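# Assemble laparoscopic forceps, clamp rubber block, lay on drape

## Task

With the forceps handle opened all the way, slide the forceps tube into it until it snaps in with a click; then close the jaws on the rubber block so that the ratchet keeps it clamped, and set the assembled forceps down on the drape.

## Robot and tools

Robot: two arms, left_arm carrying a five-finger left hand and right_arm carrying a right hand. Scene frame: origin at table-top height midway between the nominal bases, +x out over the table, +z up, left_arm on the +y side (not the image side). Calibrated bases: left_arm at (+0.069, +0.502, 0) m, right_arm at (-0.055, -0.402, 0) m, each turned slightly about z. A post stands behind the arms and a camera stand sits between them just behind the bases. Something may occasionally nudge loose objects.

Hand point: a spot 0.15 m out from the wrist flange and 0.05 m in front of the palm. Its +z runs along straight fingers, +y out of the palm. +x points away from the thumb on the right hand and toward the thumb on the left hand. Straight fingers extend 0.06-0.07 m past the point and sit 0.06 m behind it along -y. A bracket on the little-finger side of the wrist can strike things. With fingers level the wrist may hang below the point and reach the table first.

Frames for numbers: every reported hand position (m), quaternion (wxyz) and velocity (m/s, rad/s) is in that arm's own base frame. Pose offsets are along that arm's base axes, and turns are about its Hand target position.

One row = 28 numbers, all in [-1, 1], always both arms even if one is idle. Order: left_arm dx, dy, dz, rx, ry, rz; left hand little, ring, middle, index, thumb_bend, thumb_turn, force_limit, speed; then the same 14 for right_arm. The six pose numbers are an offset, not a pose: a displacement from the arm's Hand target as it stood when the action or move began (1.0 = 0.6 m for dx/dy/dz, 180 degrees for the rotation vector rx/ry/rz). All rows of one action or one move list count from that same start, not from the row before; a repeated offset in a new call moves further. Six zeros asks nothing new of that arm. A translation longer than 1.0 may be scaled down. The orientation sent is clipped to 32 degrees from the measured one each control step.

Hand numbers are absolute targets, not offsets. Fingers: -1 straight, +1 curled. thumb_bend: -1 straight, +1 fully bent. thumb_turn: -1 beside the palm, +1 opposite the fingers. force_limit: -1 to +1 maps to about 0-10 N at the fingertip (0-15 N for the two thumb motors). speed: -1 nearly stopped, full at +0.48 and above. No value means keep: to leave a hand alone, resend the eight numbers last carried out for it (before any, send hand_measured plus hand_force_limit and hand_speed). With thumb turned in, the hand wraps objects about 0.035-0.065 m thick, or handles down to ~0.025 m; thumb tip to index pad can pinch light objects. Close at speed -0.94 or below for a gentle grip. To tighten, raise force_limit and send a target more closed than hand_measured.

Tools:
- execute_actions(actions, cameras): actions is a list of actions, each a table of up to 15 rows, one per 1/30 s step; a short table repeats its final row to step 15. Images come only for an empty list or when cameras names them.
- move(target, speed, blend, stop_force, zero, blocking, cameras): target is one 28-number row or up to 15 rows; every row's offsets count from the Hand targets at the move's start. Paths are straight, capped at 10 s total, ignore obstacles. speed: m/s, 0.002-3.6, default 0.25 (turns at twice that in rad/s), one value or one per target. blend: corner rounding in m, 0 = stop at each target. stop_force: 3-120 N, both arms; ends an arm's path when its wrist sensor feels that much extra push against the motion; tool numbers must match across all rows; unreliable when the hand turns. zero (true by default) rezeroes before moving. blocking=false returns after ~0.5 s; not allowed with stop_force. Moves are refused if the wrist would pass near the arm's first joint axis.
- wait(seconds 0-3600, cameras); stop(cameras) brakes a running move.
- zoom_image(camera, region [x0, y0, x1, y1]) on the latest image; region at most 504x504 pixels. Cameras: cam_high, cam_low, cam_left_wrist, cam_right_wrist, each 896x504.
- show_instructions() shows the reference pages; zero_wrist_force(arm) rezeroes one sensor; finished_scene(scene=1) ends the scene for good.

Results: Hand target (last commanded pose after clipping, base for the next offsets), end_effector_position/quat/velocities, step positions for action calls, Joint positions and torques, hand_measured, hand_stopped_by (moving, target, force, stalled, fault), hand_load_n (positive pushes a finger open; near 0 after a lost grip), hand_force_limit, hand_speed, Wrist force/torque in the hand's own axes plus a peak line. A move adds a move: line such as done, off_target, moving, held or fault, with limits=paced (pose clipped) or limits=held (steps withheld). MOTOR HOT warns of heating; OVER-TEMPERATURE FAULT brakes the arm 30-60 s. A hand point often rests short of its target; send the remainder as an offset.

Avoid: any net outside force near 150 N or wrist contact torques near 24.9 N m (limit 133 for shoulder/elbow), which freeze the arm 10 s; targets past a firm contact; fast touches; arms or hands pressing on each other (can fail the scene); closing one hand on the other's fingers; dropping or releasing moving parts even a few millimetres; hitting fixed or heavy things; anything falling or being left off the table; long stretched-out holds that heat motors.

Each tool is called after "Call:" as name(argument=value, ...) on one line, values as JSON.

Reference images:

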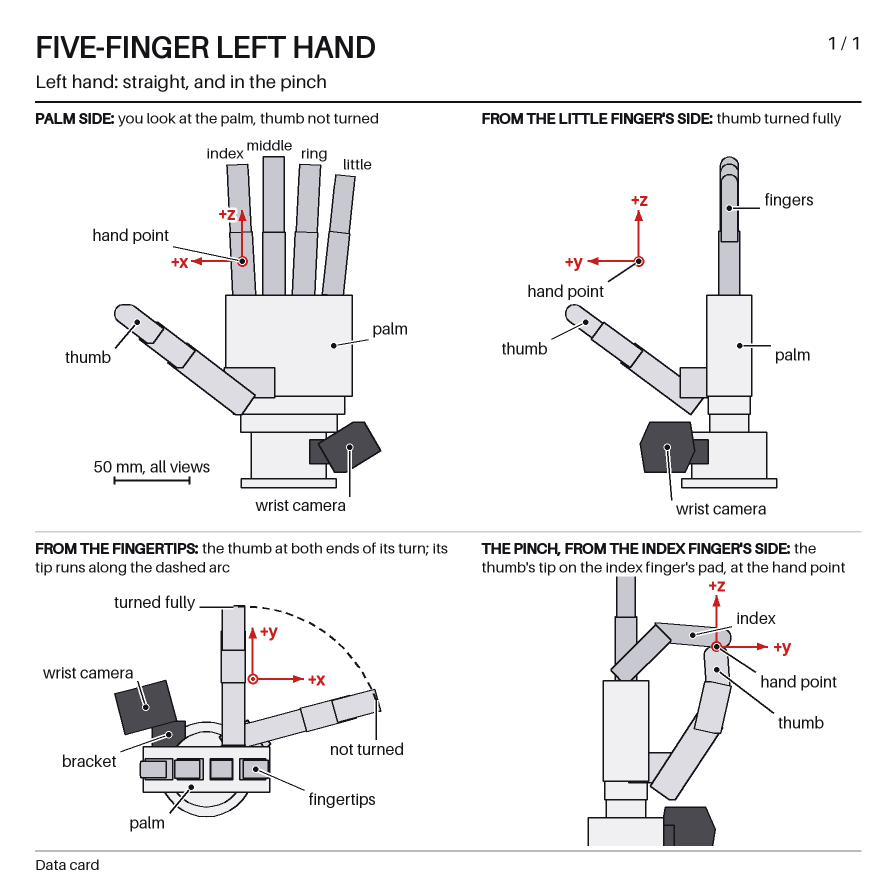

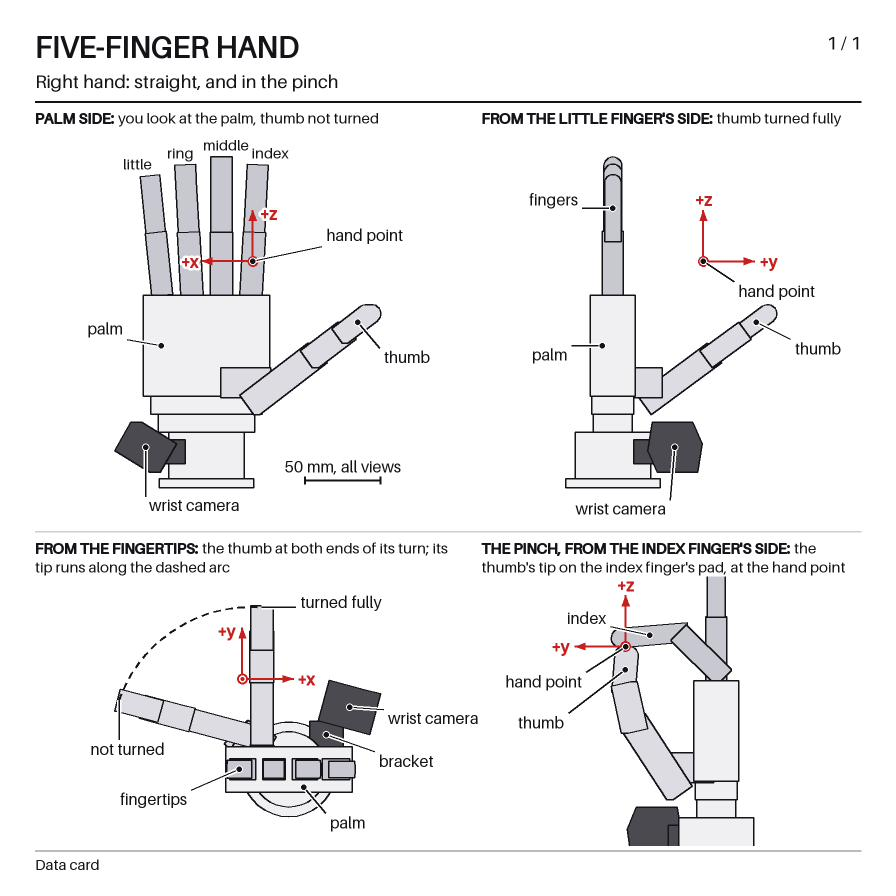

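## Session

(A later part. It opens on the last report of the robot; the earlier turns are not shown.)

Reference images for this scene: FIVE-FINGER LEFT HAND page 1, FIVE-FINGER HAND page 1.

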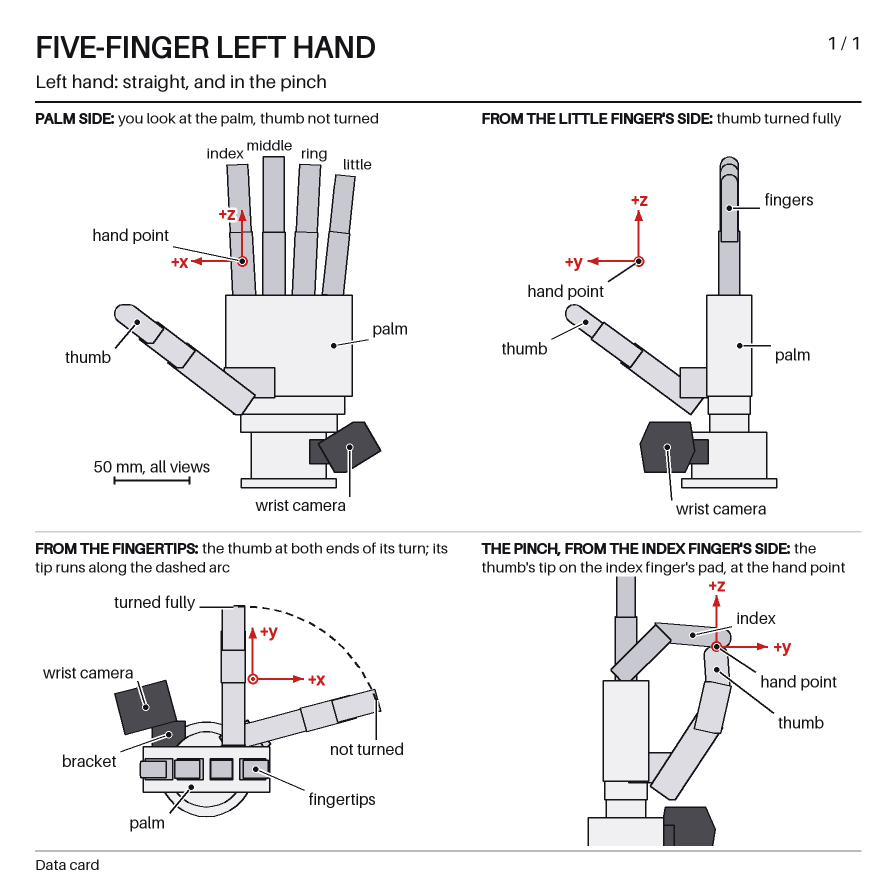

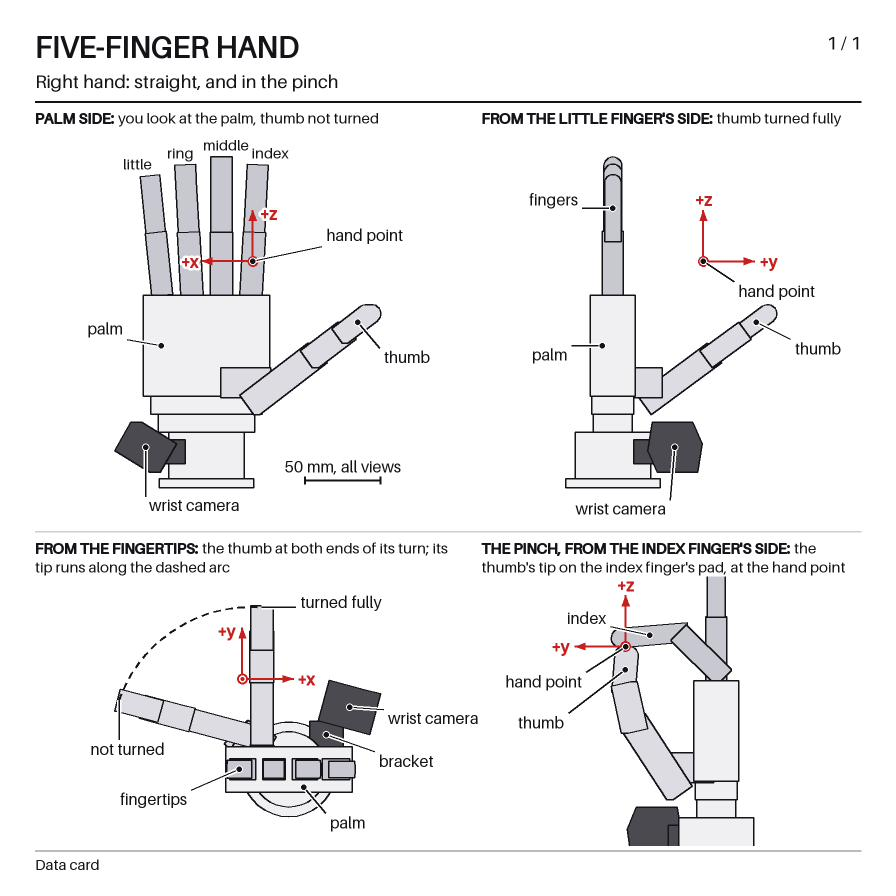

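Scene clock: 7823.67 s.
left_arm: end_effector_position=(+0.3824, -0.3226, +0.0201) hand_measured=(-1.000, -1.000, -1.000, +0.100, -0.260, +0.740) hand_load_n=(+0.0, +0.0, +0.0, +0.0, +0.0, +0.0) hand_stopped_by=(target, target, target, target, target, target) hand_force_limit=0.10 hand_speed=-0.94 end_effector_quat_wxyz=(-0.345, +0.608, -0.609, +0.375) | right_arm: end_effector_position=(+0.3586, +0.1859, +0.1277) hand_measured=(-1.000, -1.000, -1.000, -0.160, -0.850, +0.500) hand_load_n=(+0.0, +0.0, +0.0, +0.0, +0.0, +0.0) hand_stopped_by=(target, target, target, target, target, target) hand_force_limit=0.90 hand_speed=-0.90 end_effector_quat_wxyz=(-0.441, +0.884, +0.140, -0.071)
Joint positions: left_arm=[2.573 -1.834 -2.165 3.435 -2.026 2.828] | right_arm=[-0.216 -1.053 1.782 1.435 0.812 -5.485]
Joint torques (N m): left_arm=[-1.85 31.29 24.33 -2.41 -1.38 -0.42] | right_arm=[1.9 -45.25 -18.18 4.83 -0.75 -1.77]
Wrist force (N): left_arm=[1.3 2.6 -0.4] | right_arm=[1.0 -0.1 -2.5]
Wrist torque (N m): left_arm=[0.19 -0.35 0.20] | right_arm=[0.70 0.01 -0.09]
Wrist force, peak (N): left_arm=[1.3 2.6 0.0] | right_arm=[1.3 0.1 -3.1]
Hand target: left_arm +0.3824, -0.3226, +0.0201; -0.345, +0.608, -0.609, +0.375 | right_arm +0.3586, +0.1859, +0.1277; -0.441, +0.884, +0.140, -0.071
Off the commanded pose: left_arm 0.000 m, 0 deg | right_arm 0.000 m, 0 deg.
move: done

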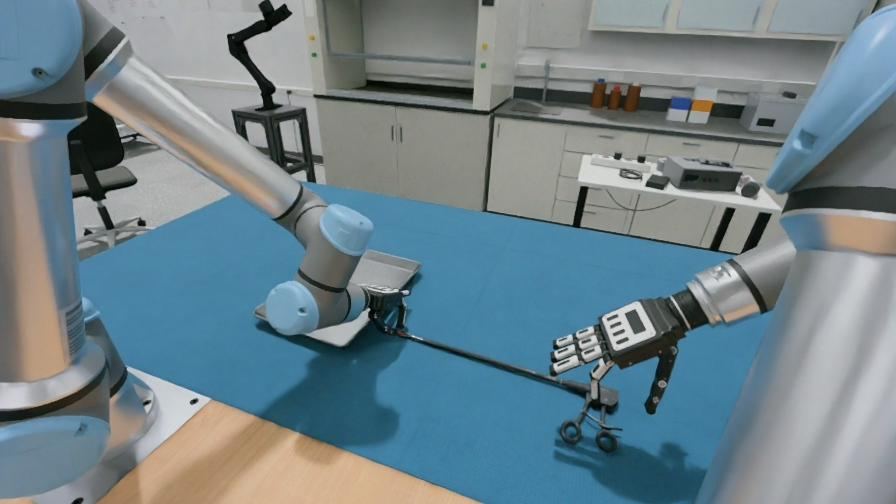

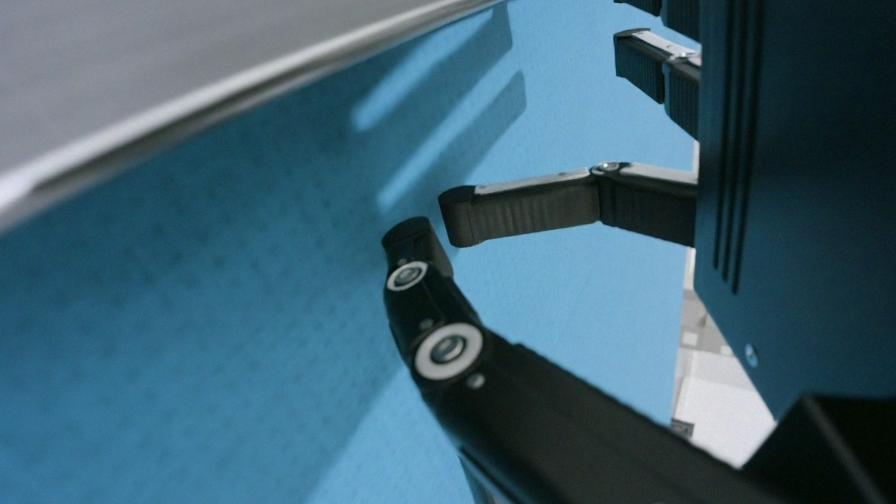

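Raise the left to look.

Call:
move(target=[[0,0,0.04,0,0,0,-1,-1,-1,0.1,-0.26,0.74,0.1,-0.94,0,0,0,0,0,0,-1,-1,-1,-0.16,-0.85,0.5,0.9,-0.9],[-0.015,0.035,0.08,0,0,0,-1,-1,-1,0.1,-0.26,0.74,0.1,-0.94,0,0,0,0,0,0,-1,-1,-1,-0.16,-0.85,0.5,0.9,-0.9]], speed=0.04, cameras=["cam_low","cam_left_wrist","cam_high"])

Call:
zoom_image(camera="cam_low", region=[378, 314, 418, 349])

Scene clock: 7829.23 s.
left_arm: end_effector_position=(+0.3734, -0.3017, +0.0681) hand_measured=(-1.000, -1.000, -1.000, +0.100, -0.260, +0.740) hand_load_n=(+0.0, +0.0, +0.0, +0.0, +0.0, +0.0) hand_stopped_by=(target, target, target, target, target, target) hand_force_limit=0.10 hand_speed=-0.94 end_effector_quat_wxyz=(-0.345, +0.608, -0.609, +0.375) | right_arm: end_effector_position=(+0.3586, +0.1859, +0.1277) hand_measured=(-1.000, -1.000, -1.000, -0.160, -0.850, +0.500) hand_load_n=(+0.0, +0.0, +0.0, +0.0, +0.0, +0.0) hand_stopped_by=(target, target, target, target, target, target) hand_force_limit=0.90 hand_speed=-0.90 end_effector_quat_wxyz=(-0.441, +0.884, +0.140, -0.071)
Joint positions: left_arm=[2.617 -1.684 -2.182 3.313 -1.989 2.854] | right_arm=[-0.216 -1.053 1.782 1.435 0.812 -5.485]
Joint torques (N m): left_arm=[11.48 28.18 3.17 -2.34 1.13 1.92] | right_arm=[-1.85 -45.85 -18.04 4.94 -0.24 -1.7]
Wrist force (N): left_arm=[1.3 2.4 -0.1] | right_arm=[1.4 -0.1 -2.7]
Wrist torque (N m): left_arm=[0.15 -0.35 0.06] | right_arm=[0.72 -0.04 -0.07]
Wrist force, peak (N): left_arm=[1.4 2.8 -0.2] | right_arm=[1.2 0.0 -3.0]
Hand target: left_arm +0.3734, -0.3016, +0.0681; -0.345, +0.608, -0.609, +0.375 | right_arm +0.3586, +0.1859, +0.1277; -0.441, +0.884, +0.140, -0.071
Off the commanded pose: left_arm 0.000 m, 0 deg | right_arm 0.000 m, 0 deg.
move: done
Images, in order (width x height): cam_high 896x504, cam_low 896x504, cam_left_wrist 896x504.

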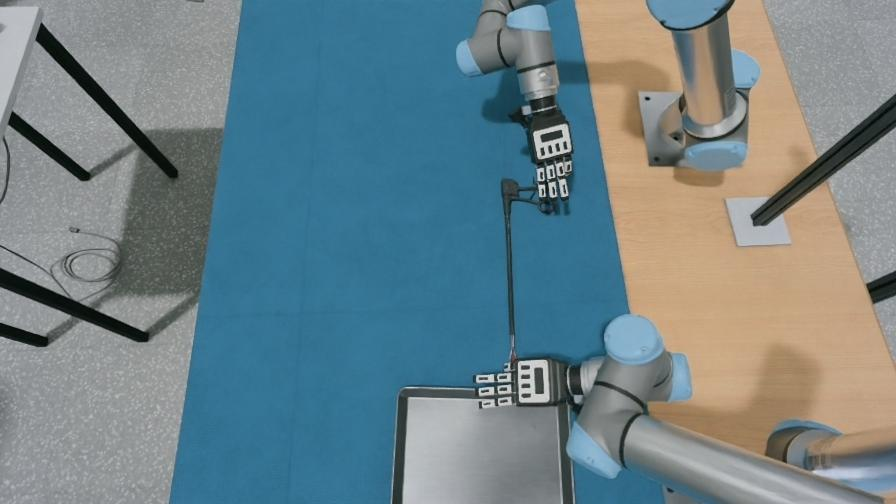

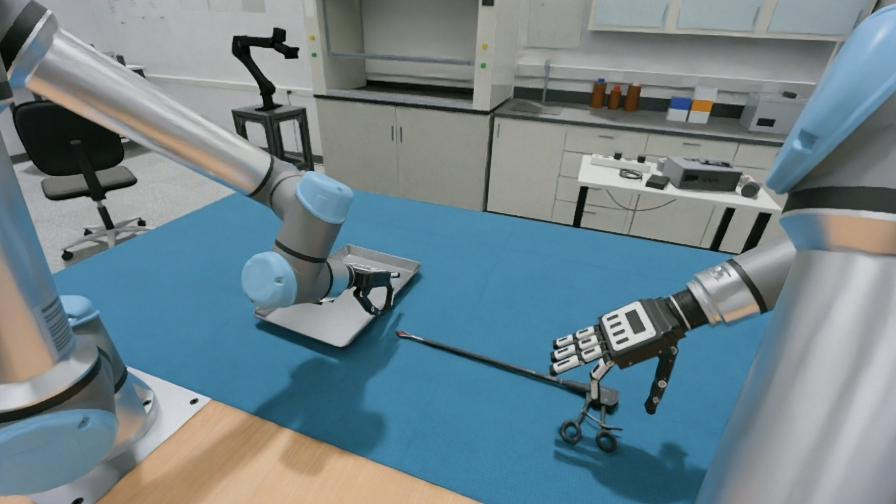

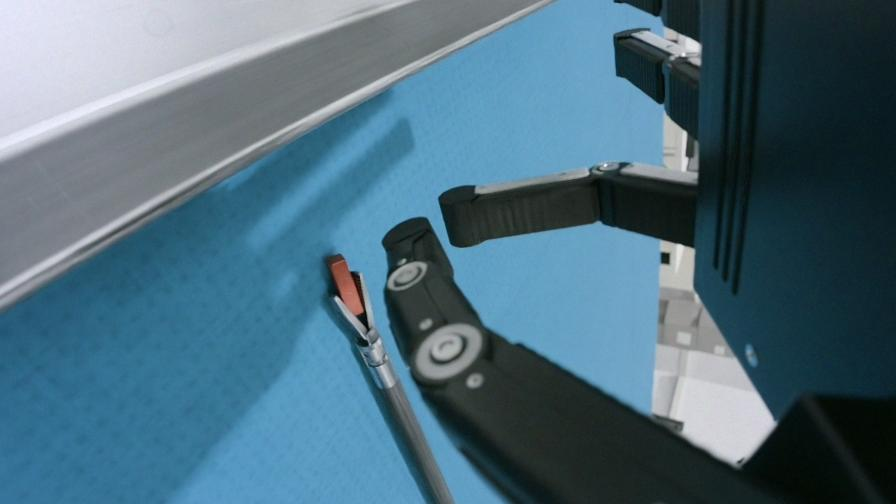

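Scaled by 12.600 from the camera's image (finer frame: 1280x720).

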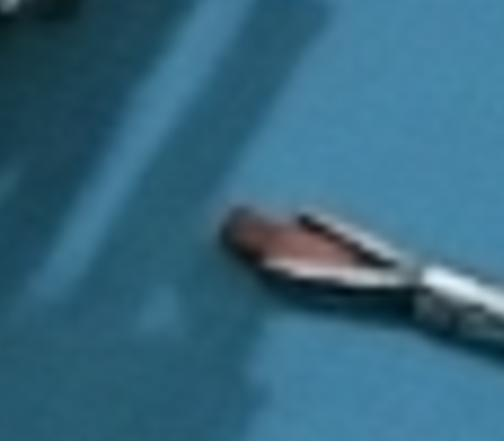

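Call:
zoom_image(camera="cam_left_wrist", region=[310, 240, 420, 400])

Call:
zoom_image(camera="cam_left_wrist", region=[320, 245, 385, 345])

Scaled by 3.150 from the camera's image (finer frame: 1280x720).

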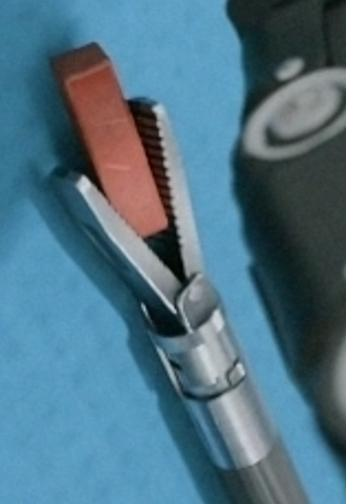

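Scaled by 5.040 from the camera's image (finer frame: 1280x720).

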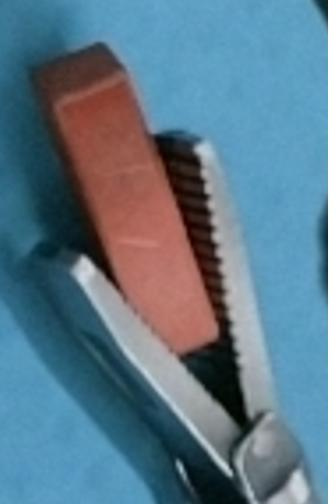

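Call:
move(target=[0,0,0.25,0,0,0,-1,-1,-1,0.1,-0.26,0.74,0.1,-0.94,0.02,-0.1,0.2,0,0,0,-1,-1,-1,-0.16,-0.85,0.5,0.9,-0.9], speed=0.15, cameras=["all"])

Call:
zoom_image(camera="cam_low", region=[378, 314, 418, 349])

Call:
zoom_image(camera="cam_low", region=[560, 380, 660, 460])

Call:
zoom_image(camera="cam_high", region=[480, 320, 560, 400])

Scene clock: 7844.17 s.
left_arm: end_effector_position=(+0.3734, -0.3017, +0.2181) hand_measured=(-1.000, -1.000, -1.000, +0.100, -0.260, +0.740) hand_load_n=(+0.0, +0.0, +0.0, +0.0, +0.0, +0.0) hand_stopped_by=(target, target, target, target, target, target) hand_force_limit=0.10 hand_speed=-0.94 end_effector_quat_wxyz=(-0.345, +0.608, -0.609, +0.375) | right_arm: end_effector_position=(+0.3706, +0.1259, +0.2477) hand_measured=(-1.000, -1.000, -1.000, -0.160, -0.850, +0.500) hand_load_n=(+0.0, +0.0, +0.0, +0.0, +0.0, +0.0) hand_stopped_by=(target, target, target, target, target, target) hand_force_limit=0.90 hand_speed=-0.90 end_effector_quat_wxyz=(-0.441, +0.884, +0.140, -0.071)
Joint positions: left_arm=[2.617 -1.49 -1.94 2.876 -1.989 2.854] | right_arm=[-0.344 -1.192 1.652 1.794 0.889 -5.621]
Joint torques (N m): left_arm=[-1.92 22.81 31.9 -2.11 -1.78 -1.71] | right_arm=[-8.74 -42.95 -20.95 4.76 0.75 -2.34]
Wrist force (N): left_arm=[1.1 2.1 0.0] | right_arm=[1.2 0.1 -2.8]
Wrist torque (N m): left_arm=[0.09 -0.32 0.15] | right_arm=[0.77 -0.01 0.05]
Wrist force, peak (N): left_arm=[1.0 3.4 0.3] | right_arm=[1.1 -0.5 -3.6]
Hand target: left_arm +0.3734, -0.3016, +0.2181; -0.345, +0.608, -0.609, +0.375 | right_arm +0.3706, +0.1259, +0.2477; -0.441, +0.884, +0.140, -0.071
Off the commanded pose: left_arm 0.000 m, 0 deg | right_arm 0.000 m, 0 deg.
move: done

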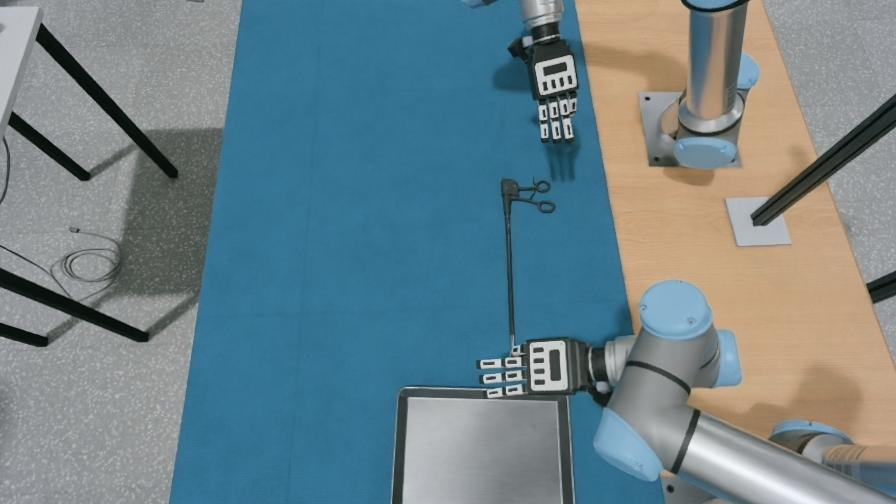

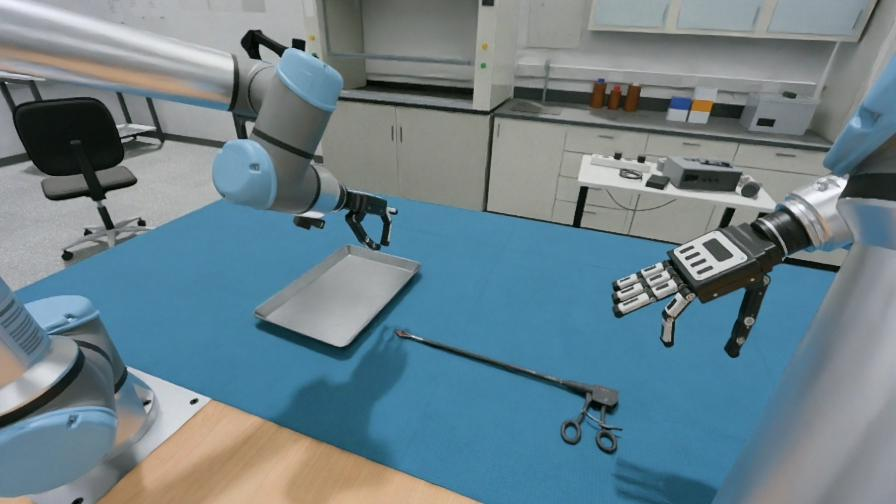

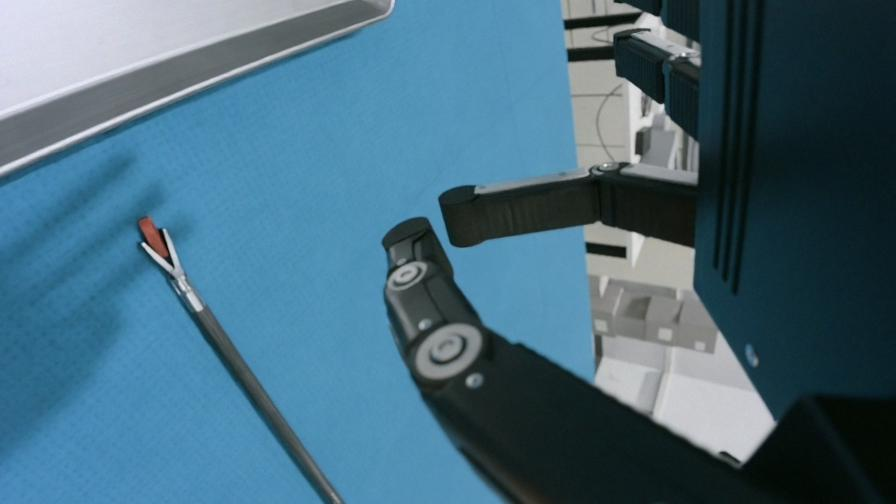

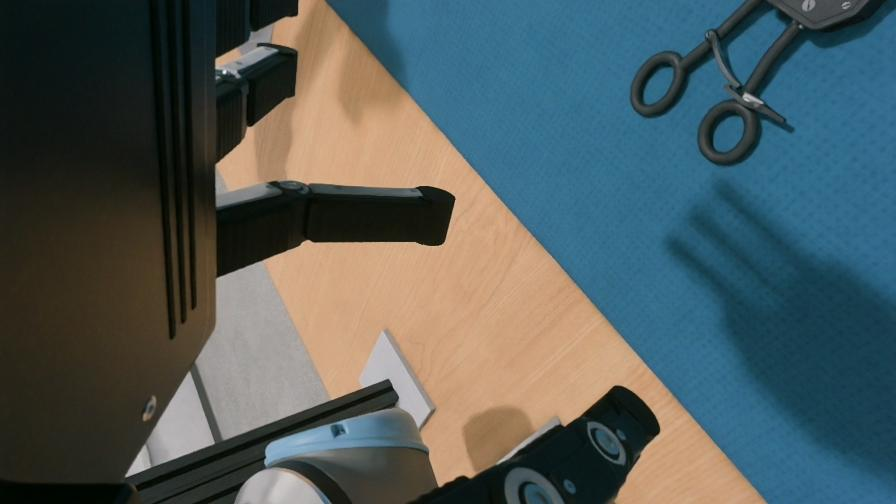

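Scaled by 12.600 from the camera's image (finer frame: 1280x720).

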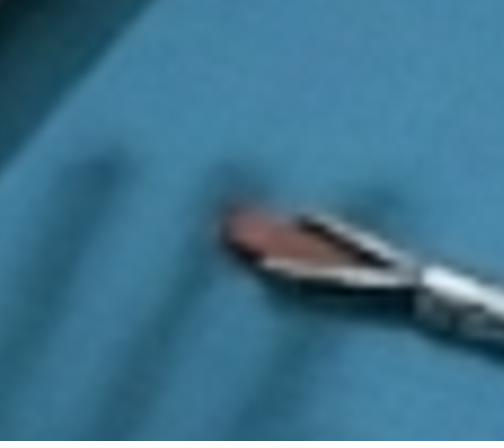

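Scaled by 5.040 from the camera's image (finer frame: 1280x720).

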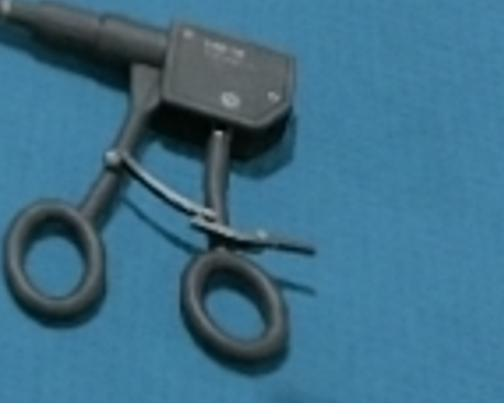

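Scaled by 6.300 from the camera's image (finer frame: 1280x720).

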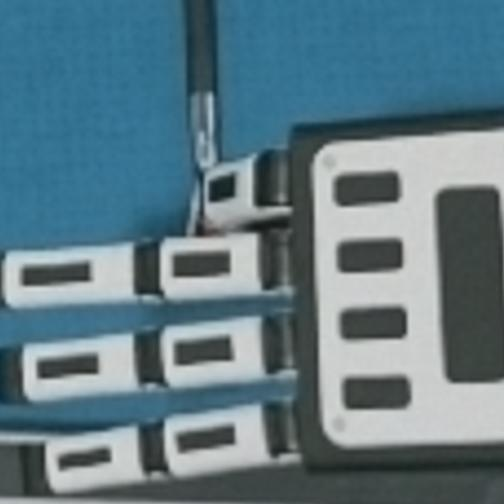

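Call:
finished_scene()

The scene is finished: the task was done.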